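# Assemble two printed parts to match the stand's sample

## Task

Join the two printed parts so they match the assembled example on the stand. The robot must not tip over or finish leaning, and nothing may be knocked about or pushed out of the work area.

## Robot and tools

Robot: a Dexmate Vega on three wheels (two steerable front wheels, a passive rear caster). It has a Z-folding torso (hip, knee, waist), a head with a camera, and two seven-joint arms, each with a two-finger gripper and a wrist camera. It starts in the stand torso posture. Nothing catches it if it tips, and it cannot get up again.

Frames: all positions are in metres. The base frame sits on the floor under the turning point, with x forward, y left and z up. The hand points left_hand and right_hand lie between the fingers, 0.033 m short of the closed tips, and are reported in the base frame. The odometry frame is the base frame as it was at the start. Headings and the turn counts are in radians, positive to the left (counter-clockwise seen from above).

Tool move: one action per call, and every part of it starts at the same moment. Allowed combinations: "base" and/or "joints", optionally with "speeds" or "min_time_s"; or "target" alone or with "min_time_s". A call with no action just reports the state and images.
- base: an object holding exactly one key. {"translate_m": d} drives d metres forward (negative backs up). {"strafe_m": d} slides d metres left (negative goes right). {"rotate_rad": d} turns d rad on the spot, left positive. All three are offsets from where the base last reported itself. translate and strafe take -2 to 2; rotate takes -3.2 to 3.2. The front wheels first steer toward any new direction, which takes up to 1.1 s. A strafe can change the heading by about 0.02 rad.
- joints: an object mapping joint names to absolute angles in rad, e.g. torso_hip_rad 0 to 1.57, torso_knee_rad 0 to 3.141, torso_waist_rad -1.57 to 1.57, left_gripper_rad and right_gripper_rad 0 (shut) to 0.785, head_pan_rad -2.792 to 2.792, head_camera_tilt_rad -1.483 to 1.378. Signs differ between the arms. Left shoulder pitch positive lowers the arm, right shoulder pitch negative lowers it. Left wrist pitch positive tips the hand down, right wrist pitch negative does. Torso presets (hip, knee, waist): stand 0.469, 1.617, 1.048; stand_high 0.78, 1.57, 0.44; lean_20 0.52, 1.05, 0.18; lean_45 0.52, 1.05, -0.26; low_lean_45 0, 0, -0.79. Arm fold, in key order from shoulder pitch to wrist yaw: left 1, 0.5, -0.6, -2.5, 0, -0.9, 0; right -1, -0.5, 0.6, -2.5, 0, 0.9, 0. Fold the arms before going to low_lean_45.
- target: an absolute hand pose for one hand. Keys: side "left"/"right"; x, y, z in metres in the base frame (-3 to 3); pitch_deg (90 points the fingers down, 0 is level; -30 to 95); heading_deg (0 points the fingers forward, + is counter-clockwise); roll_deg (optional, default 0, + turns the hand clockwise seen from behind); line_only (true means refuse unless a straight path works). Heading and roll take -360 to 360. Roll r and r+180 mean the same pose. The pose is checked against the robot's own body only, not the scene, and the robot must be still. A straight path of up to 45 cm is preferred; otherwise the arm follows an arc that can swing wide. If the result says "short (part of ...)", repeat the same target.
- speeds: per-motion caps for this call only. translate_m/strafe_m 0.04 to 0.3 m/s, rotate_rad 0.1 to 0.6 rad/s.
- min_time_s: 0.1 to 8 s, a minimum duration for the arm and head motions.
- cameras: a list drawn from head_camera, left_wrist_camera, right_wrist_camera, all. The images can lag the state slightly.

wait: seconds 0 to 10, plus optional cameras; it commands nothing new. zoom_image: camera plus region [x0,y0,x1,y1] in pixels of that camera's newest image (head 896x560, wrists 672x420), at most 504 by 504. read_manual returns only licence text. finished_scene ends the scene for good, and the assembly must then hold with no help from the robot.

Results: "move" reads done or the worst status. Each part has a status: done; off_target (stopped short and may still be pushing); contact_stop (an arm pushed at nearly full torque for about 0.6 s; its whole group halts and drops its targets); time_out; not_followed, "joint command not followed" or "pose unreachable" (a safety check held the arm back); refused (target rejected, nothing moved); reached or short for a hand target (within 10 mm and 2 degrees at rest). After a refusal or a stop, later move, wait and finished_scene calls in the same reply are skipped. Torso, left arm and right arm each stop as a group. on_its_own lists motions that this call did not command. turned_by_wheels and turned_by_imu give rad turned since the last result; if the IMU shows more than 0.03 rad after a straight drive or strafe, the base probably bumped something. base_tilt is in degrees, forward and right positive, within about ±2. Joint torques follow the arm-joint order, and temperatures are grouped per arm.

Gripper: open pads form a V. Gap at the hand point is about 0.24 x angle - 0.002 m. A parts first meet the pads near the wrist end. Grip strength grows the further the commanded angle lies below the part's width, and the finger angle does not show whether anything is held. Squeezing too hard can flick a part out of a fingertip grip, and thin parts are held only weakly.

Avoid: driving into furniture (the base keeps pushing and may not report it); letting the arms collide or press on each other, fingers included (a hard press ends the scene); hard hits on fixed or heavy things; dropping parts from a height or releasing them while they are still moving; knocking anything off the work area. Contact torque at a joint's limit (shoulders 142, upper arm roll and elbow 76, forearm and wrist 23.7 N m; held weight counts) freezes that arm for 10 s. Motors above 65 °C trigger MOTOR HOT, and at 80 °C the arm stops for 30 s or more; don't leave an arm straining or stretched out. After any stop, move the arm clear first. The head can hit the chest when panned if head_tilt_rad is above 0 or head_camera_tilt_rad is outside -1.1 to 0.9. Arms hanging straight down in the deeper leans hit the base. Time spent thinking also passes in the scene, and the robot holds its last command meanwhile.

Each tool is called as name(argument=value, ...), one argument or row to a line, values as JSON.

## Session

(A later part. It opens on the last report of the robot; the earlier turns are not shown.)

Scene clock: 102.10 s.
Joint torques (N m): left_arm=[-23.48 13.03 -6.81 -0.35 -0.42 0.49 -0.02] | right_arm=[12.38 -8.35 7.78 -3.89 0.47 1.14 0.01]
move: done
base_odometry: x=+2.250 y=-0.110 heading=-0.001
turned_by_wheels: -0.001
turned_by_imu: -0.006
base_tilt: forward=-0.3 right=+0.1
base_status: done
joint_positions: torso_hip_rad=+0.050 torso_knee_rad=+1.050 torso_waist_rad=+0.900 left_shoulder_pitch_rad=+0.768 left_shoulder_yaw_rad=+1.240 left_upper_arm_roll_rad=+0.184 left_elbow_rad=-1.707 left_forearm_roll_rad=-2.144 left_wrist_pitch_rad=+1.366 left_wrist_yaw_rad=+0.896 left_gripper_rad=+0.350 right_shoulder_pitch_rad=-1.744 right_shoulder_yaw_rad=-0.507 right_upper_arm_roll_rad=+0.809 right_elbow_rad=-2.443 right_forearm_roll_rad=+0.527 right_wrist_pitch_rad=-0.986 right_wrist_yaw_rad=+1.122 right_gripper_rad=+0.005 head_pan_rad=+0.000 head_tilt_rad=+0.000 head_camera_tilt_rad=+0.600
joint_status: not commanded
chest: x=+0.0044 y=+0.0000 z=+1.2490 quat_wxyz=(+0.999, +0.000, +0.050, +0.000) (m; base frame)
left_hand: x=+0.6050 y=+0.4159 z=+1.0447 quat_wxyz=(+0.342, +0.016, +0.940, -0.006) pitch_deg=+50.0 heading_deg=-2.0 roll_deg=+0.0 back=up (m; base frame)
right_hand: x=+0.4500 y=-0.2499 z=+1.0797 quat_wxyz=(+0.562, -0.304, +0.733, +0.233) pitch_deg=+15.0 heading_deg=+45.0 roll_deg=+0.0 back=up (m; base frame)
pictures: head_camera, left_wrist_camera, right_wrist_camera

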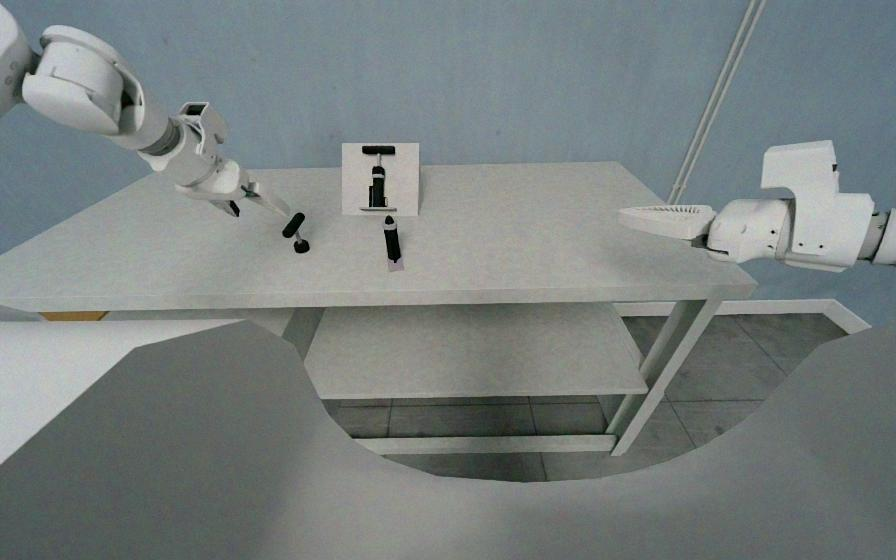

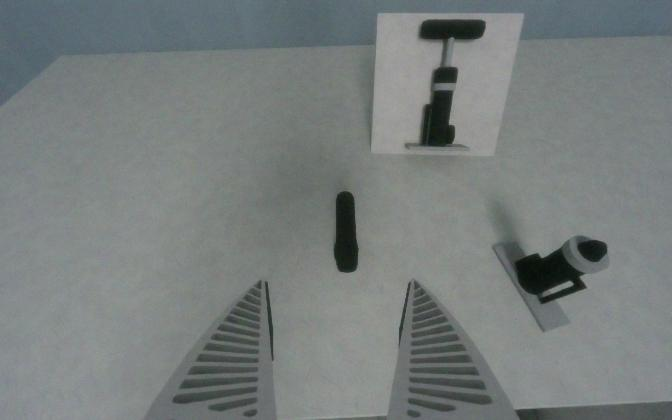

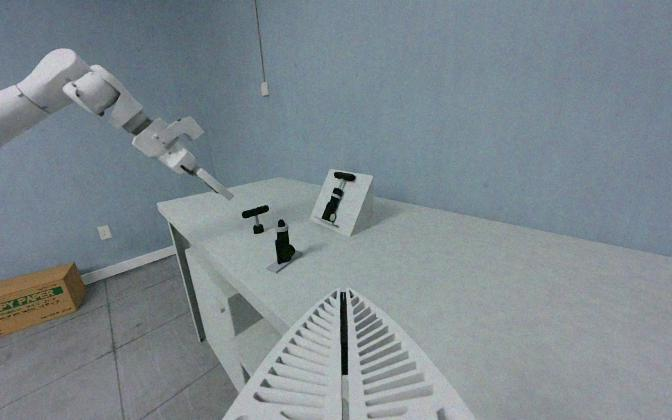

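move(
  target={"side": "left", "x": 0.6, "y": 0.405, "z": 1.015, "pitch_deg": 30, "heading_deg": -2, "line_only": true},
  cameras=["all"],
)

Scene clock: 109.83 s.
Joint torques (N m): left_arm=[-8.6 6.86 -8.98 -2.7 0.17 -1.11 -0.1] | right_arm=[13.09 -7.97 8.27 -3.86 0.72 1.28 0.2]
move: done
base_odometry: x=+2.250 y=-0.110 heading=-0.001
turned_by_wheels: +0.000
turned_by_imu: -0.002
base_tilt: forward=-0.2 right=+0.3
base_status: not commanded
joint_positions: torso_hip_rad=+0.050 torso_knee_rad=+1.050 torso_waist_rad=+0.900 left_shoulder_pitch_rad=+1.573 left_shoulder_yaw_rad=+0.964 left_upper_arm_roll_rad=-0.475 left_elbow_rad=-2.148 left_forearm_roll_rad=-1.435 left_wrist_pitch_rad=+1.077 left_wrist_yaw_rad=+0.440 left_gripper_rad=+0.350 right_shoulder_pitch_rad=-1.744 right_shoulder_yaw_rad=-0.507 right_upper_arm_roll_rad=+0.809 right_elbow_rad=-2.443 right_forearm_roll_rad=+0.527 right_wrist_pitch_rad=-0.986 right_wrist_yaw_rad=+1.122 right_gripper_rad=+0.005 head_pan_rad=+0.000 head_tilt_rad=+0.000 head_camera_tilt_rad=+0.600
joint_status: not commanded
chest: x=+0.0044 y=+0.0000 z=+1.2490 quat_wxyz=(+0.999, +0.000, +0.050, +0.000) (m; base frame)
left_hand: x=+0.6002 y=+0.4048 z=+1.0148 quat_wxyz=(+0.499, +0.015, +0.867, -0.009) pitch_deg=+30.2 heading_deg=-2.0 roll_deg=+0.0 back=up (m; base frame)
left_hand_status: reached (straight line, planned for 3.1 s): 0 mm and 0.2 deg off.
right_hand: x=+0.4500 y=-0.2499 z=+1.0797 quat_wxyz=(+0.562, -0.304, +0.733, +0.233) pitch_deg=+15.0 heading_deg=+45.0 roll_deg=+0.0 back=up (m; base frame)
pictures: head_camera, left_wrist_camera, right_wrist_camera

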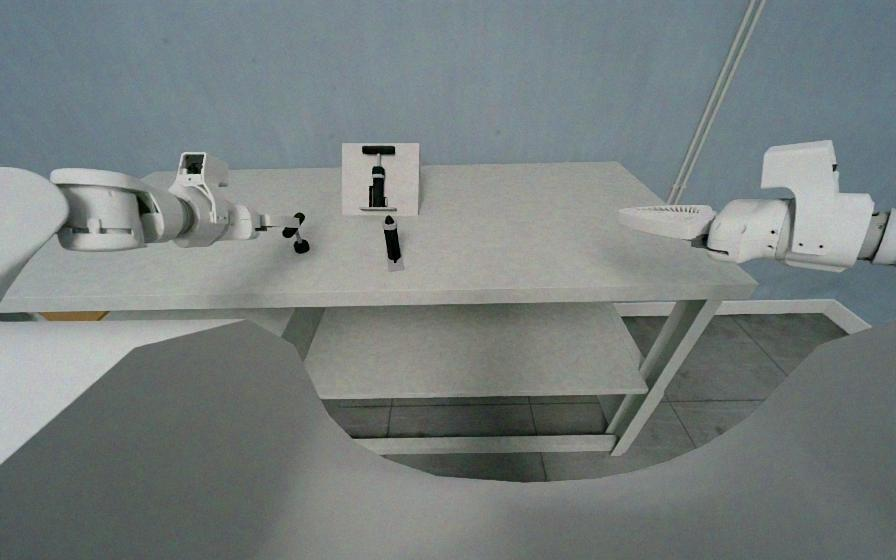

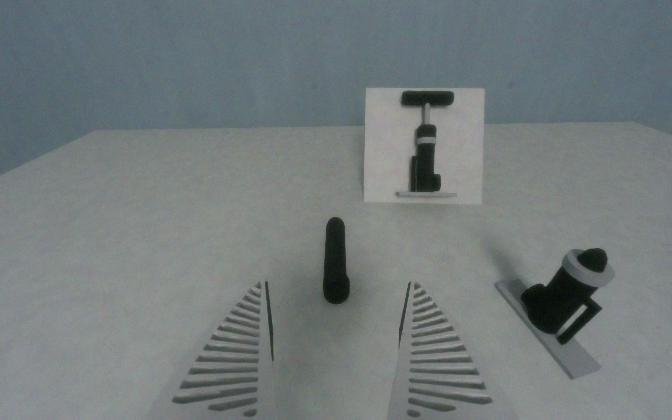

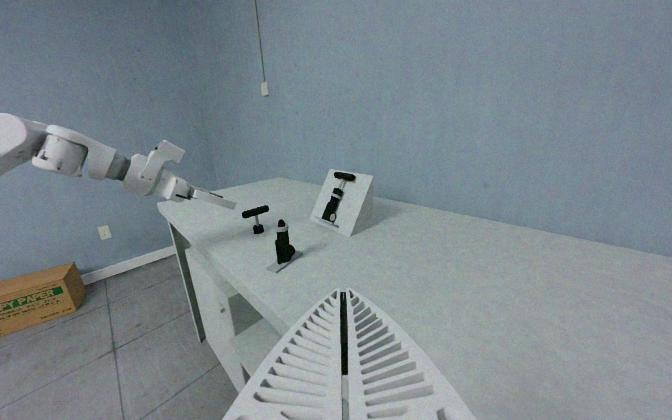

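zoom_image(
  camera="left_wrist_camera",
  region=[250, 190, 430, 320],
)

zoom_image(
  camera="right_wrist_camera",
  region=[150, 120, 330, 290],
)

zoom_image(
  camera="head_camera",
  region=[220, 160, 430, 290],
)

Scaled by 2.800 from the camera's 672x420 image, which has a finer 960x600 frame.

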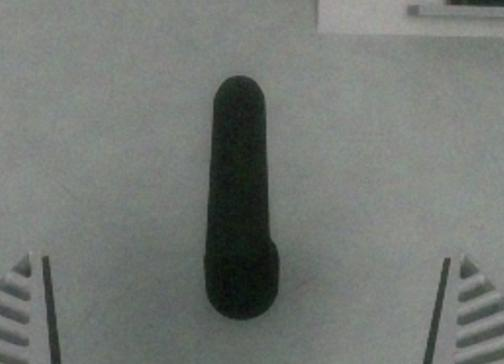

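Scaled by 2.800 from the camera's 672x420 image, which has a finer 960x600 frame.

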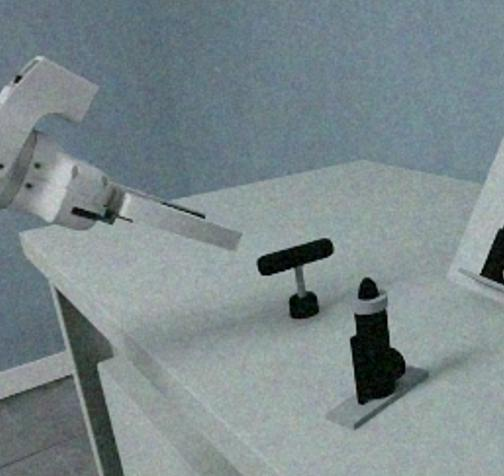

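Scaled by 2.400 from the camera's 896x560 image, which has a finer 960x600 frame.

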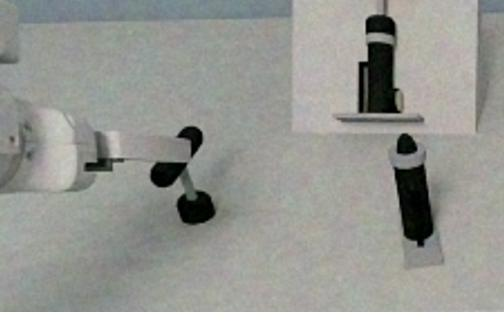

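move(
  target={"side": "left", "x": 0.707, "y": 0.403, "z": 0.945, "pitch_deg": 30, "heading_deg": -1, "line_only": true},
  cameras=["all"],
)

zoom_image(
  camera="left_wrist_camera",
  region=[250, 190, 430, 340],
)

zoom_image(
  camera="right_wrist_camera",
  region=[180, 140, 320, 270],
)

zoom_image(
  camera="head_camera",
  region=[220, 160, 430, 290],
)

Scene clock: 115.87 s.
Joint torques (N m): left_arm=[-22.84 9.03 -6.63 -3.14 0.61 -1.78 -0.15] | right_arm=[11.09 -6.37 8.54 -3.39 0.61 1.01 -0.05]
move: done
base_odometry: x=+2.250 y=-0.110 heading=-0.001
turned_by_wheels: +0.000
turned_by_imu: -0.002
base_tilt: forward=-0.2 right=+0.1
base_status: not commanded
joint_positions: torso_hip_rad=+0.050 torso_knee_rad=+1.050 torso_waist_rad=+0.900 left_shoulder_pitch_rad=+1.218 left_shoulder_yaw_rad=+0.944 left_upper_arm_roll_rad=+0.051 left_elbow_rad=-1.792 left_forearm_roll_rad=-1.156 left_wrist_pitch_rad=+0.846 left_wrist_yaw_rad=+0.292 left_gripper_rad=+0.350 right_shoulder_pitch_rad=-1.744 right_shoulder_yaw_rad=-0.507 right_upper_arm_roll_rad=+0.809 right_elbow_rad=-2.443 right_forearm_roll_rad=+0.527 right_wrist_pitch_rad=-0.986 right_wrist_yaw_rad=+1.122 right_gripper_rad=+0.005 head_pan_rad=+0.000 head_tilt_rad=+0.000 head_camera_tilt_rad=+0.600
joint_status: not commanded
chest: x=+0.0044 y=+0.0000 z=+1.2490 quat_wxyz=(+0.999, +0.000, +0.050, +0.000) (m; base frame)
left_hand: x=+0.7059 y=+0.4031 z=+0.9452 quat_wxyz=(+0.500, +0.007, +0.866, -0.005) pitch_deg=+30.0 heading_deg=-1.0 roll_deg=+0.0 back=up (m; base frame)
left_hand_status: reached (straight line, planned for 2.0 s): 1 mm and 0.1 deg off.
right_hand: x=+0.4500 y=-0.2499 z=+1.0797 quat_wxyz=(+0.562, -0.304, +0.733, +0.233) pitch_deg=+15.0 heading_deg=+45.0 roll_deg=+0.0 back=up (m; base frame)
pictures: head_camera, left_wrist_camera, right_wrist_camera

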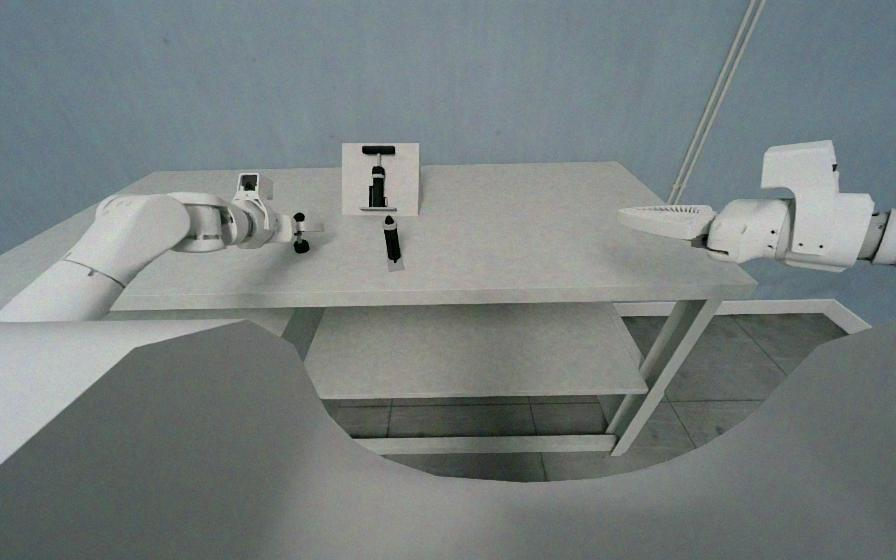

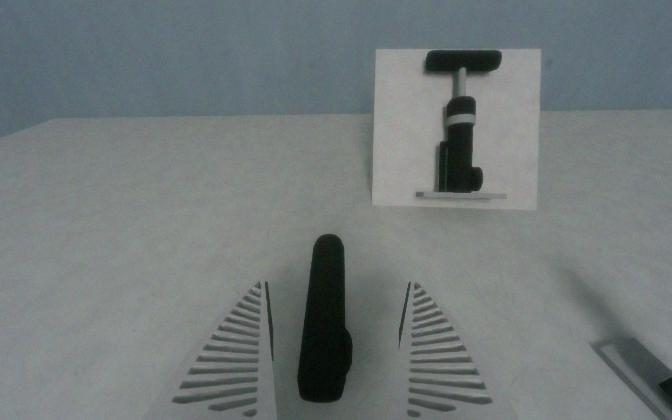

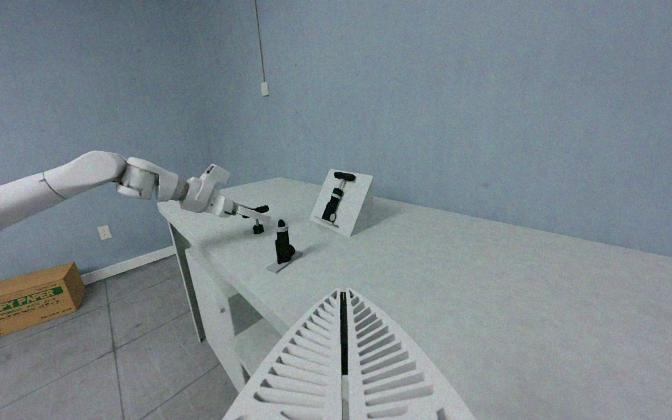

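Scaled by 2.800 from the camera's 672x420 image, which has a finer 960x600 frame.

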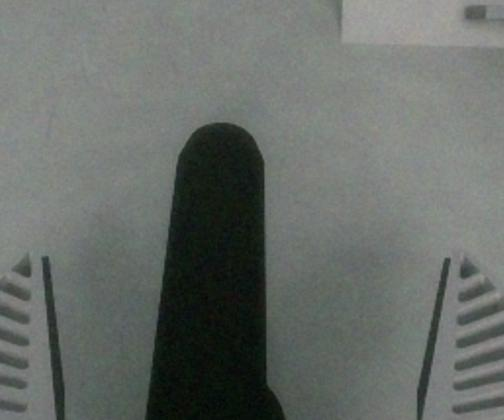

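Scaled by 3.600 from the camera's 672x420 image, which has a finer 960x600 frame.

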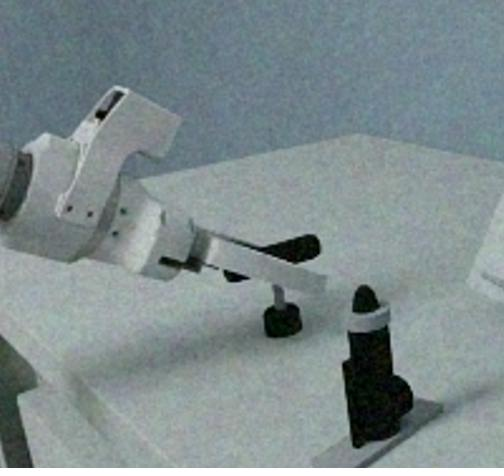

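Scaled by 2.400 from the camera's 896x560 image, which has a finer 960x600 frame.

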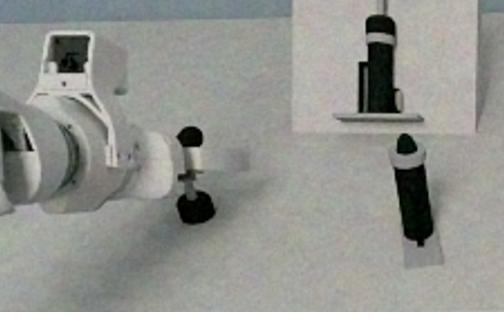

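move(
  target={"side": "left", "x": 0.706, "y": 0.4115, "z": 0.946, "pitch_deg": 30, "heading_deg": -1, "line_only": true},
  cameras=["left_wrist_camera"],
)

Scene clock: 119.20 s.
Joint torques (N m): left_arm=[-10.02 13.74 -10.7 -2.24 -0.04 -1.32 -0.33] | right_arm=[11.39 -6.77 8.54 -4.02 0.63 1.1 0.25]
move: done
base_odometry: x=+2.250 y=-0.110 heading=-0.001
turned_by_wheels: +0.000
turned_by_imu: -0.001
base_tilt: forward=-0.2 right=+0.0
base_status: not commanded
joint_positions: torso_hip_rad=+0.050 torso_knee_rad=+1.050 torso_waist_rad=+0.900 left_shoulder_pitch_rad=+1.219 left_shoulder_yaw_rad=+0.954 left_upper_arm_roll_rad=+0.047 left_elbow_rad=-1.779 left_forearm_roll_rad=-1.152 left_wrist_pitch_rad=+0.839 left_wrist_yaw_rad=+0.272 left_gripper_rad=+0.350 right_shoulder_pitch_rad=-1.744 right_shoulder_yaw_rad=-0.507 right_upper_arm_roll_rad=+0.809 right_elbow_rad=-2.443 right_forearm_roll_rad=+0.527 right_wrist_pitch_rad=-0.986 right_wrist_yaw_rad=+1.122 right_gripper_rad=+0.005 head_pan_rad=+0.000 head_tilt_rad=+0.000 head_camera_tilt_rad=+0.600
joint_status: not commanded
chest: x=+0.0044 y=+0.0000 z=+1.2490 quat_wxyz=(+0.999, +0.000, +0.050, +0.000) (m; base frame)
left_hand: x=+0.7061 y=+0.4096 z=+0.9455 quat_wxyz=(+0.500, +0.008, +0.866, -0.004) pitch_deg=+30.0 heading_deg=-1.0 roll_deg=+0.0 back=up (m; base frame)
left_hand_status: reached (straight line, planned for 0.3 s): 2 mm and 0.0 deg off.
right_hand: x=+0.4500 y=-0.2499 z=+1.0797 quat_wxyz=(+0.562, -0.304, +0.733, +0.233) pitch_deg=+15.0 heading_deg=+45.0 roll_deg=+0.0 back=up (m; base frame)
pictures: left_wrist_camera

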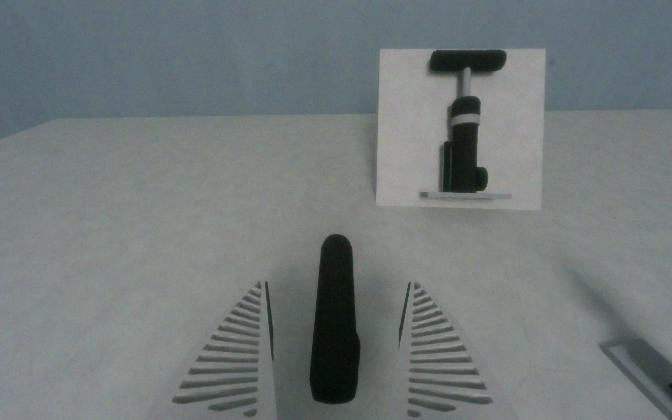

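move(
  joints={"left_gripper_rad": 0.04},
  cameras=["all"],
)

zoom_image(
  camera="right_wrist_camera",
  region=[180, 140, 320, 270],
)

zoom_image(
  camera="head_camera",
  region=[220, 160, 430, 290],
)

Scene clock: 120.53 s.
Joint torques (N m): left_arm=[-9.84 13.39 -9.72 -0.43 0.63 -2.22 -0.47] | right_arm=[12.01 -8.32 8.33 -1.81 0.42 0.99 0.13]
move: done
base_odometry: x=+2.250 y=-0.110 heading=-0.001
turned_by_wheels: +0.000
turned_by_imu: +0.000
base_tilt: forward=-0.4 right=+0.1
base_status: not commanded
joint_positions: torso_hip_rad=+0.050 torso_knee_rad=+1.050 torso_waist_rad=+0.900 left_shoulder_pitch_rad=+1.220 left_shoulder_yaw_rad=+0.957 left_upper_arm_roll_rad=+0.046 left_elbow_rad=-1.777 left_forearm_roll_rad=-1.151 left_wrist_pitch_rad=+0.838 left_wrist_yaw_rad=+0.267 left_gripper_rad=+0.040 right_shoulder_pitch_rad=-1.744 right_shoulder_yaw_rad=-0.507 right_upper_arm_roll_rad=+0.809 right_elbow_rad=-2.443 right_forearm_roll_rad=+0.527 right_wrist_pitch_rad=-0.986 right_wrist_yaw_rad=+1.122 right_gripper_rad=+0.005 head_pan_rad=+0.000 head_tilt_rad=+0.000 head_camera_tilt_rad=+0.600
joint_status: all done
chest: x=+0.0044 y=+0.0000 z=+1.2490 quat_wxyz=(+0.999, +0.000, +0.050, +0.000) (m; base frame)
left_hand: x=+0.7059 y=+0.4112 z=+0.9457 quat_wxyz=(+0.500, +0.008, +0.866, -0.004) pitch_deg=+30.0 heading_deg=-1.0 roll_deg=+0.0 back=up (m; base frame)
right_hand: x=+0.4500 y=-0.2499 z=+1.0797 quat_wxyz=(+0.562, -0.304, +0.733, +0.233) pitch_deg=+15.0 heading_deg=+45.0 roll_deg=+0.0 back=up (m; base frame)
pictures: head_camera, left_wrist_camera, right_wrist_camera

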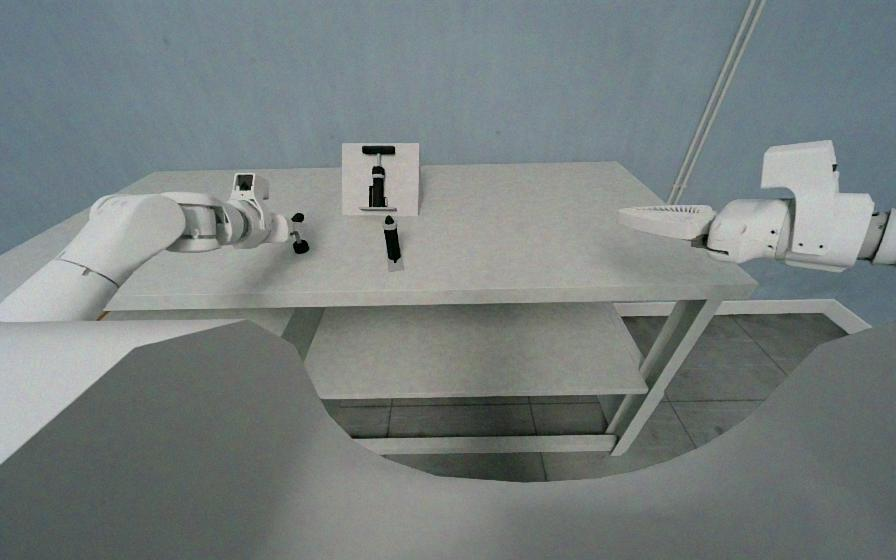

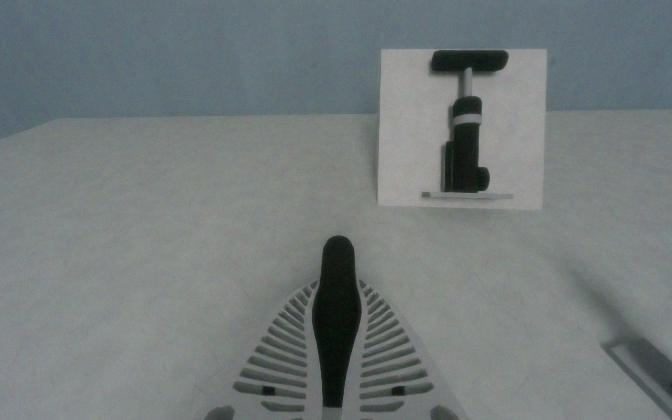

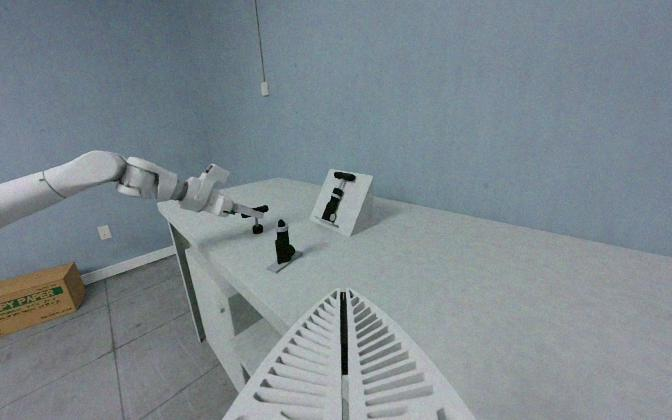

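Scaled by 3.600 from the camera's 672x420 image, which has a finer 960x600 frame.

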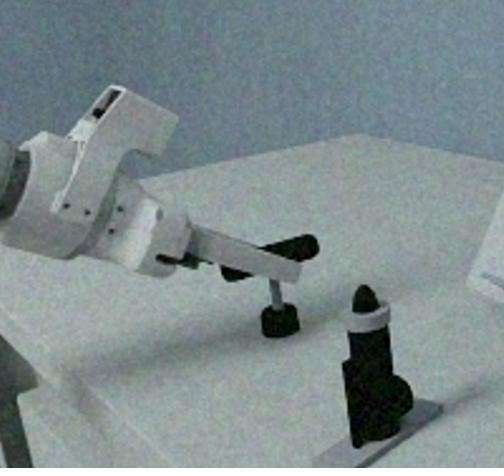

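Scaled by 2.400 from the camera's 896x560 image, which has a finer 960x600 frame.

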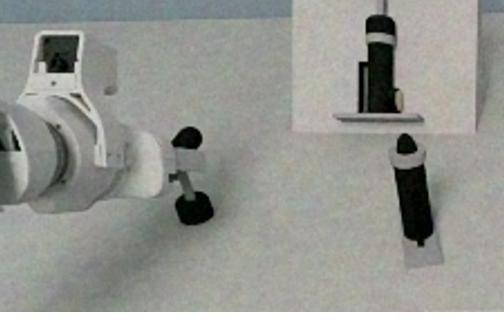

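move(
  target={"side": "left", "x": 0.69, "y": 0.411, "z": 1.09, "pitch_deg": 30, "heading_deg": -1, "line_only": true},
  cameras=["all"],
)

zoom_image(
  camera="right_wrist_camera",
  region=[180, 100, 320, 270],
)

zoom_image(
  camera="head_camera",
  region=[220, 140, 430, 290],
)

zoom_image(
  camera="left_wrist_camera",
  region=[230, 210, 450, 420],
)

Scene clock: 124.67 s.
Joint torques (N m): left_arm=[-24.51 11.85 -9.98 -3.05 -0.3 -1.22 0.61] | right_arm=[13.18 -4.94 8.37 -3.1 0.71 1.3 -0.1]
move: done
base_odometry: x=+2.250 y=-0.110 heading=-0.001
turned_by_wheels: +0.000
turned_by_imu: -0.001
base_tilt: forward=-0.3 right=+0.2
base_status: not commanded
joint_positions: torso_hip_rad=+0.050 torso_knee_rad=+1.050 torso_waist_rad=+0.900 left_shoulder_pitch_rad=+0.975 left_shoulder_yaw_rad=+0.993 left_upper_arm_roll_rad=-0.080 left_elbow_rad=-1.845 left_forearm_roll_rad=-1.456 left_wrist_pitch_rad=+1.195 left_wrist_yaw_rad=+0.489 left_gripper_rad=+0.040 right_shoulder_pitch_rad=-1.744 right_shoulder_yaw_rad=-0.507 right_upper_arm_roll_rad=+0.809 right_elbow_rad=-2.443 right_forearm_roll_rad=+0.527 right_wrist_pitch_rad=-0.986 right_wrist_yaw_rad=+1.122 right_gripper_rad=+0.005 head_pan_rad=+0.000 head_tilt_rad=+0.000 head_camera_tilt_rad=+0.600
joint_status: not commanded
chest: x=+0.0044 y=+0.0000 z=+1.2490 quat_wxyz=(+0.999, +0.000, +0.050, +0.000) (m; base frame)
left_hand: x=+0.6903 y=+0.4109 z=+1.0874 quat_wxyz=(+0.499, +0.007, +0.866, -0.005) pitch_deg=+30.1 heading_deg=-1.0 roll_deg=+0.0 back=up (m; base frame)
left_hand_status: reached (straight line, planned for 1.5 s): 3 mm and 0.1 deg off.
right_hand: x=+0.4500 y=-0.2499 z=+1.0797 quat_wxyz=(+0.562, -0.304, +0.733, +0.233) pitch_deg=+15.0 heading_deg=+45.0 roll_deg=+0.0 back=up (m; base frame)
pictures: head_camera, left_wrist_camera, right_wrist_camera

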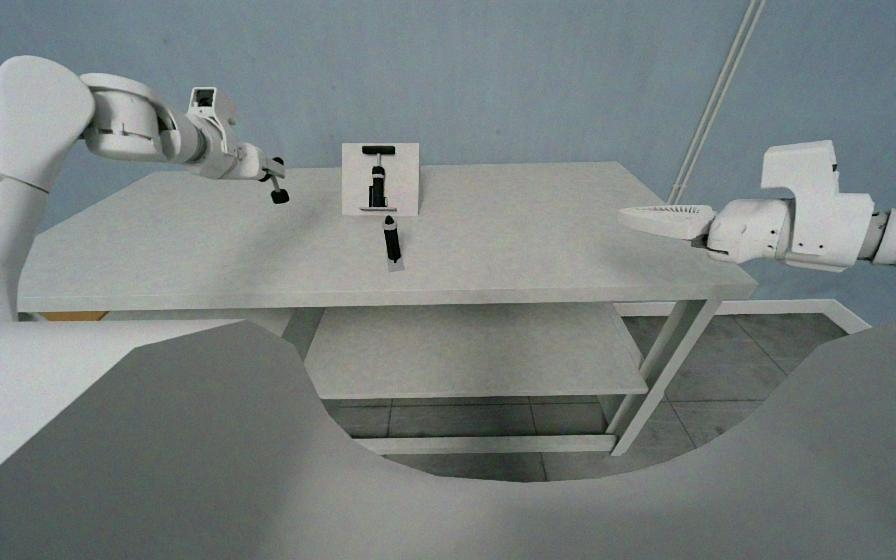

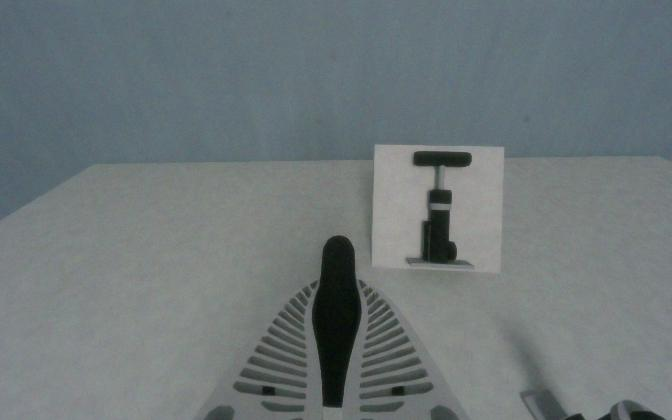

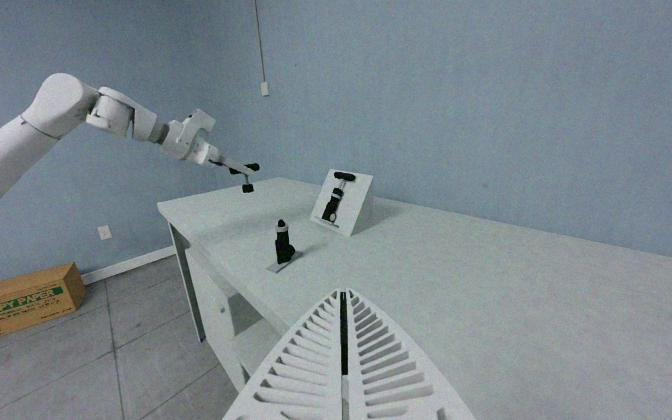

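Scaled by 2.965 from the camera's 672x420 image, which has a finer 960x600 frame.

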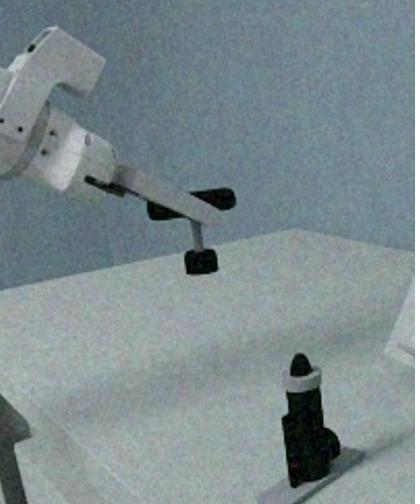

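Scaled by 2.400 from the camera's 896x560 image, which has a finer 960x600 frame.

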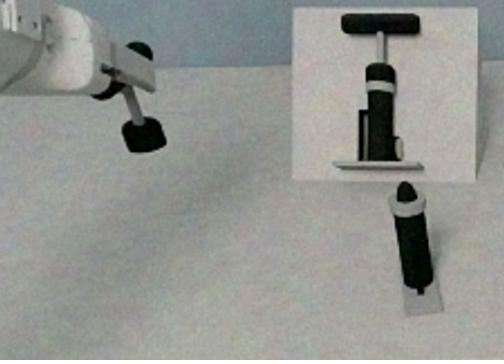

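Scaled by 2.291 from the camera's 672x420 image, which has a finer 960x600 frame.

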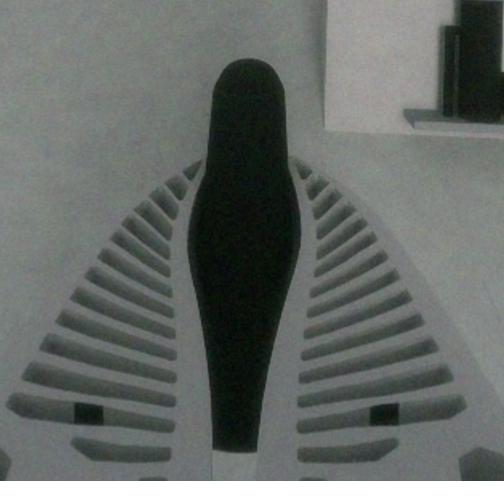

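move(
  target={"side": "left", "x": 0.645, "y": 0.172, "z": 1.095, "pitch_deg": 30, "heading_deg": 12, "line_only": true},
  cameras=["all"],
)

zoom_image(
  camera="right_wrist_camera",
  region=[220, 150, 340, 290],
)

zoom_image(
  camera="head_camera",
  region=[320, 140, 460, 290],
)

zoom_image(
  camera="left_wrist_camera",
  region=[200, 180, 480, 420],
)

Scene clock: 125.87 s.
Joint torques (N m): left_arm=[-22.39 13.4 -10.17 -2.89 -0.12 -0.43 0.83] | right_arm=[12 -7.97 7.34 -2.67 0.69 1.42 0.03]
move: refused
base_odometry: x=+2.250 y=-0.110 heading=-0.001
turned_by_wheels: +0.000
turned_by_imu: +0.000
base_tilt: forward=-0.4 right=+0.4
base_status: not commanded
joint_positions: torso_hip_rad=+0.050 torso_knee_rad=+1.050 torso_waist_rad=+0.900 left_shoulder_pitch_rad=+0.972 left_shoulder_yaw_rad=+0.993 left_upper_arm_roll_rad=-0.081 left_elbow_rad=-1.845 left_forearm_roll_rad=-1.460 left_wrist_pitch_rad=+1.200 left_wrist_yaw_rad=+0.492 left_gripper_rad=+0.040 right_shoulder_pitch_rad=-1.744 right_shoulder_yaw_rad=-0.507 right_upper_arm_roll_rad=+0.809 right_elbow_rad=-2.443 right_forearm_roll_rad=+0.527 right_wrist_pitch_rad=-0.986 right_wrist_yaw_rad=+1.122 right_gripper_rad=+0.005 head_pan_rad=+0.000 head_tilt_rad=+0.000 head_camera_tilt_rad=+0.600
joint_status: not commanded
chest: x=+0.0044 y=+0.0000 z=+1.2490 quat_wxyz=(+0.999, +0.000, +0.050, +0.000) (m; base frame)
left_hand: x=+0.6899 y=+0.4109 z=+1.0892 quat_wxyz=(+0.500, +0.008, +0.866, -0.004) pitch_deg=+30.1 heading_deg=-1.0 roll_deg=+0.0 back=up (m; base frame)
left_hand_status: refused: you asked line_only, and the move would not run on a straight line (the straight line was blocked) but on a checked arc of 7.8 s: over the whole arc the hand travels 0.76 m to end 0.24 m from its start, up to 0.20 m off the straight line; left_forearm_roll_rad turns most, 2.36 rad; on the way or at its end the hand turns up to 174 deg from its attitude at the start. Nothing moved.
right_hand: x=+0.4500 y=-0.2499 z=+1.0797 quat_wxyz=(+0.562, -0.304, +0.733, +0.233) pitch_deg=+15.0 heading_deg=+45.0 roll_deg=+0.0 back=up (m; base frame)
pictures: head_camera, left_wrist_camera, right_wrist_camera

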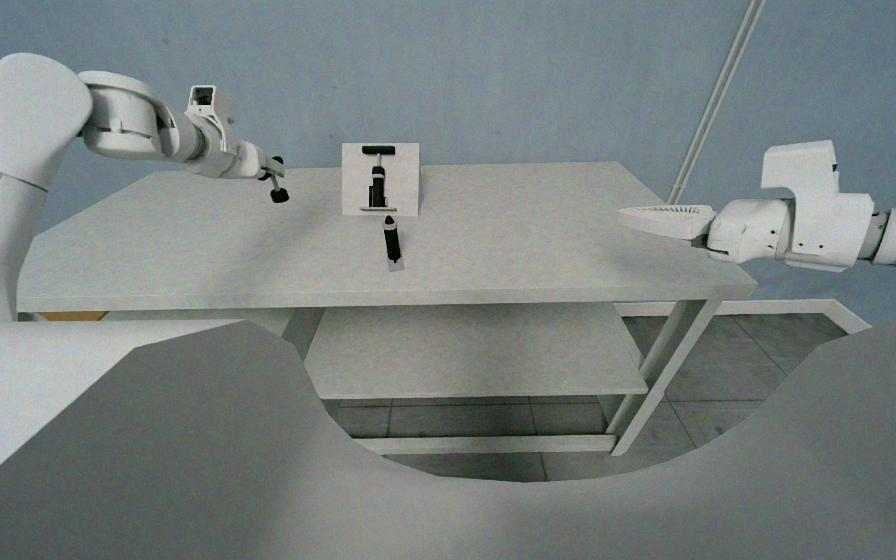

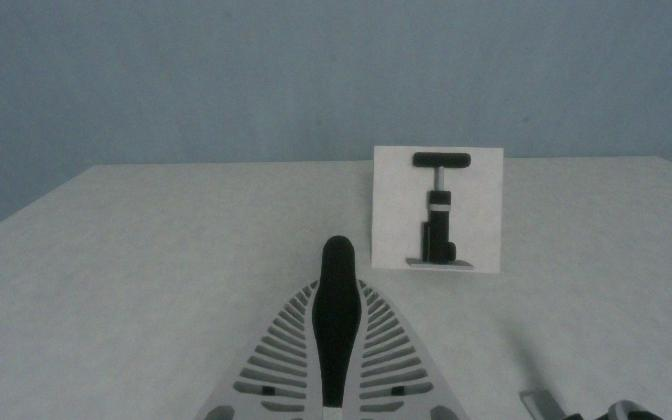

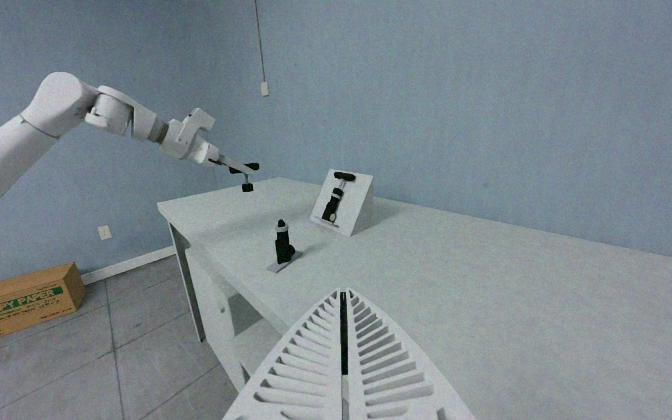

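Scaled by 3.600 from the camera's 672x420 image, which has a finer 960x600 frame.

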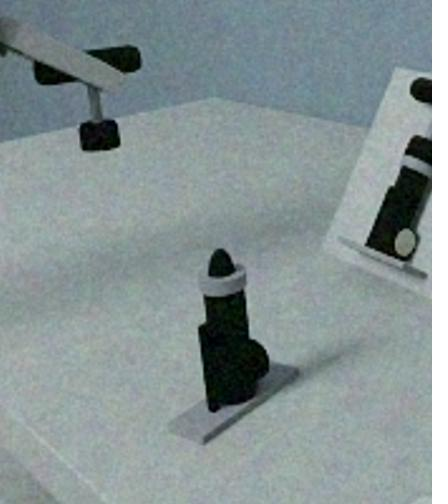

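Scaled by 3.360 from the camera's 896x560 image, which has a finer 960x600 frame.

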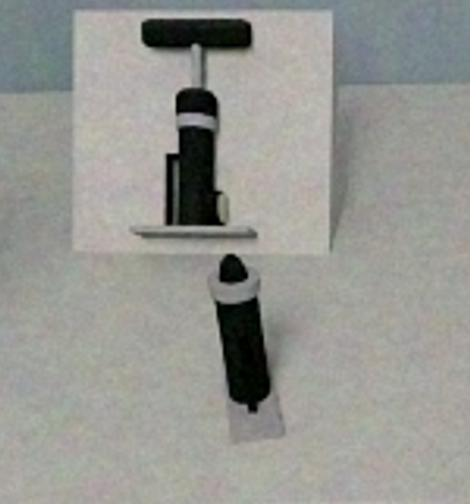

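Scaled by 1.800 from the camera's 672x420 image, which has a finer 960x600 frame.

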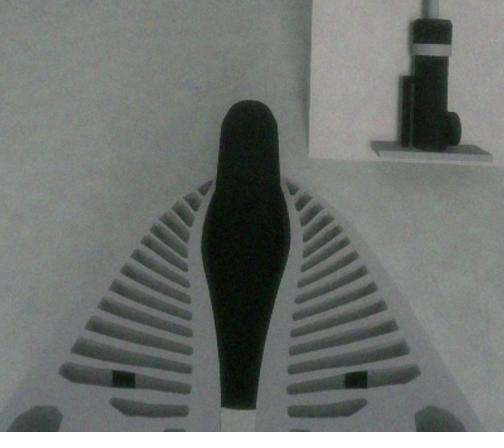

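move(
  base={"strafe_m": -0.22},
  speeds={"strafe_m": 0.15},
  cameras=["all"],
)

zoom_image(
  camera="right_wrist_camera",
  region=[190, 130, 330, 270],
)

zoom_image(
  camera="head_camera",
  region=[210, 130, 390, 290],
)

zoom_image(
  camera="left_wrist_camera",
  region=[200, 180, 480, 420],
)

Scene clock: 130.47 s.
Joint torques (N m): left_arm=[-22.32 12.44 -9.97 -2.58 -0.19 -1.81 0.66] | right_arm=[9.45 -9.83 7.15 -2.66 0.5 1.12 -0.18]
move: done
base_odometry: x=+2.249 y=-0.330 heading=-0.002
turned_by_wheels: -0.001
turned_by_imu: -0.001
base_tilt: forward=-0.4 right=+0.3
base_status: done
joint_positions: torso_hip_rad=+0.050 torso_knee_rad=+1.050 torso_waist_rad=+0.900 left_shoulder_pitch_rad=+0.971 left_shoulder_yaw_rad=+0.993 left_upper_arm_roll_rad=-0.081 left_elbow_rad=-1.845 left_forearm_roll_rad=-1.460 left_wrist_pitch_rad=+1.200 left_wrist_yaw_rad=+0.493 left_gripper_rad=+0.040 right_shoulder_pitch_rad=-1.744 right_shoulder_yaw_rad=-0.507 right_upper_arm_roll_rad=+0.809 right_elbow_rad=-2.443 right_forearm_roll_rad=+0.527 right_wrist_pitch_rad=-0.986 right_wrist_yaw_rad=+1.122 right_gripper_rad=+0.005 head_pan_rad=+0.000 head_tilt_rad=+0.000 head_camera_tilt_rad=+0.600
joint_status: not commanded
chest: x=+0.0044 y=+0.0000 z=+1.2490 quat_wxyz=(+0.999, +0.000, +0.050, +0.000) (m; base frame)
left_hand: x=+0.6899 y=+0.4109 z=+1.0894 quat_wxyz=(+0.500, +0.008, +0.866, -0.004) pitch_deg=+30.1 heading_deg=-1.0 roll_deg=+0.0 back=up (m; base frame)
right_hand: x=+0.4500 y=-0.2499 z=+1.0797 quat_wxyz=(+0.562, -0.304, +0.733, +0.233) pitch_deg=+15.0 heading_deg=+45.0 roll_deg=+0.0 back=up (m; base frame)
pictures: head_camera, left_wrist_camera, right_wrist_camera

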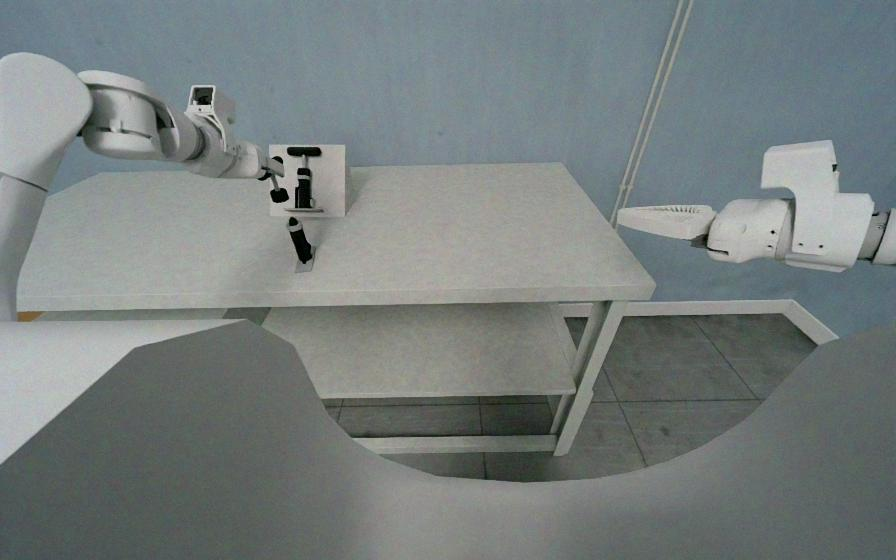

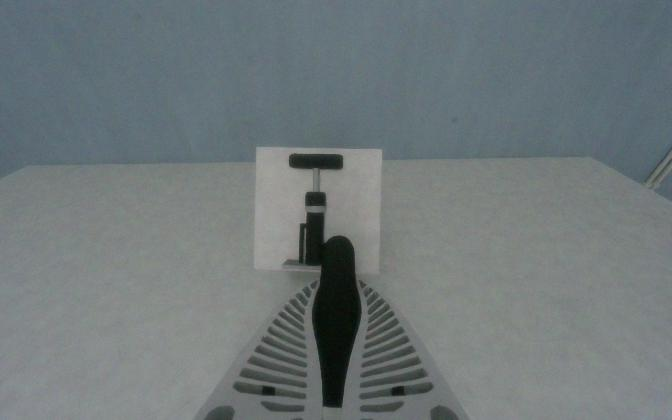

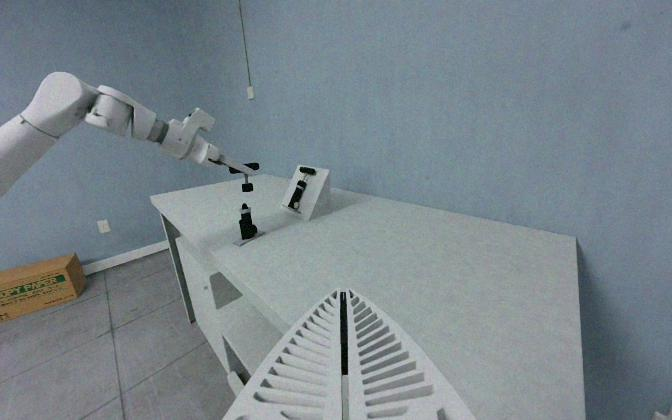

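Scaled by 3.600 from the camera's 672x420 image, which has a finer 960x600 frame.

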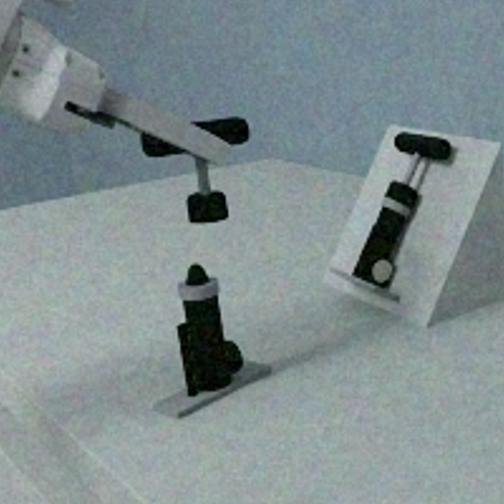

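Scaled by 2.800 from the camera's 896x560 image, which has a finer 960x600 frame.

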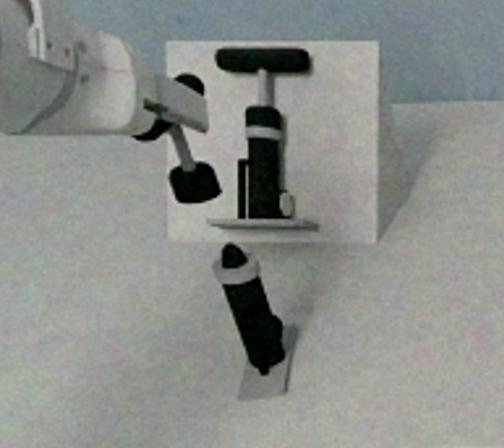

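Scaled by 1.800 from the camera's 672x420 image, which has a finer 960x600 frame.

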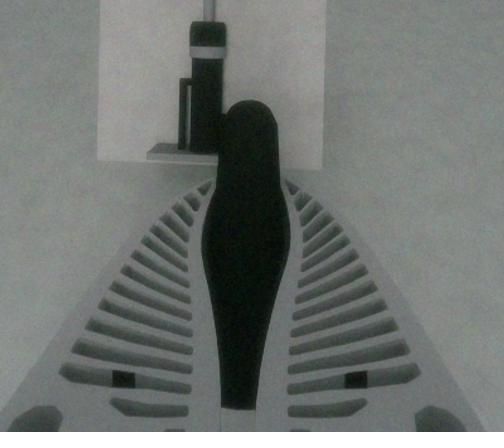

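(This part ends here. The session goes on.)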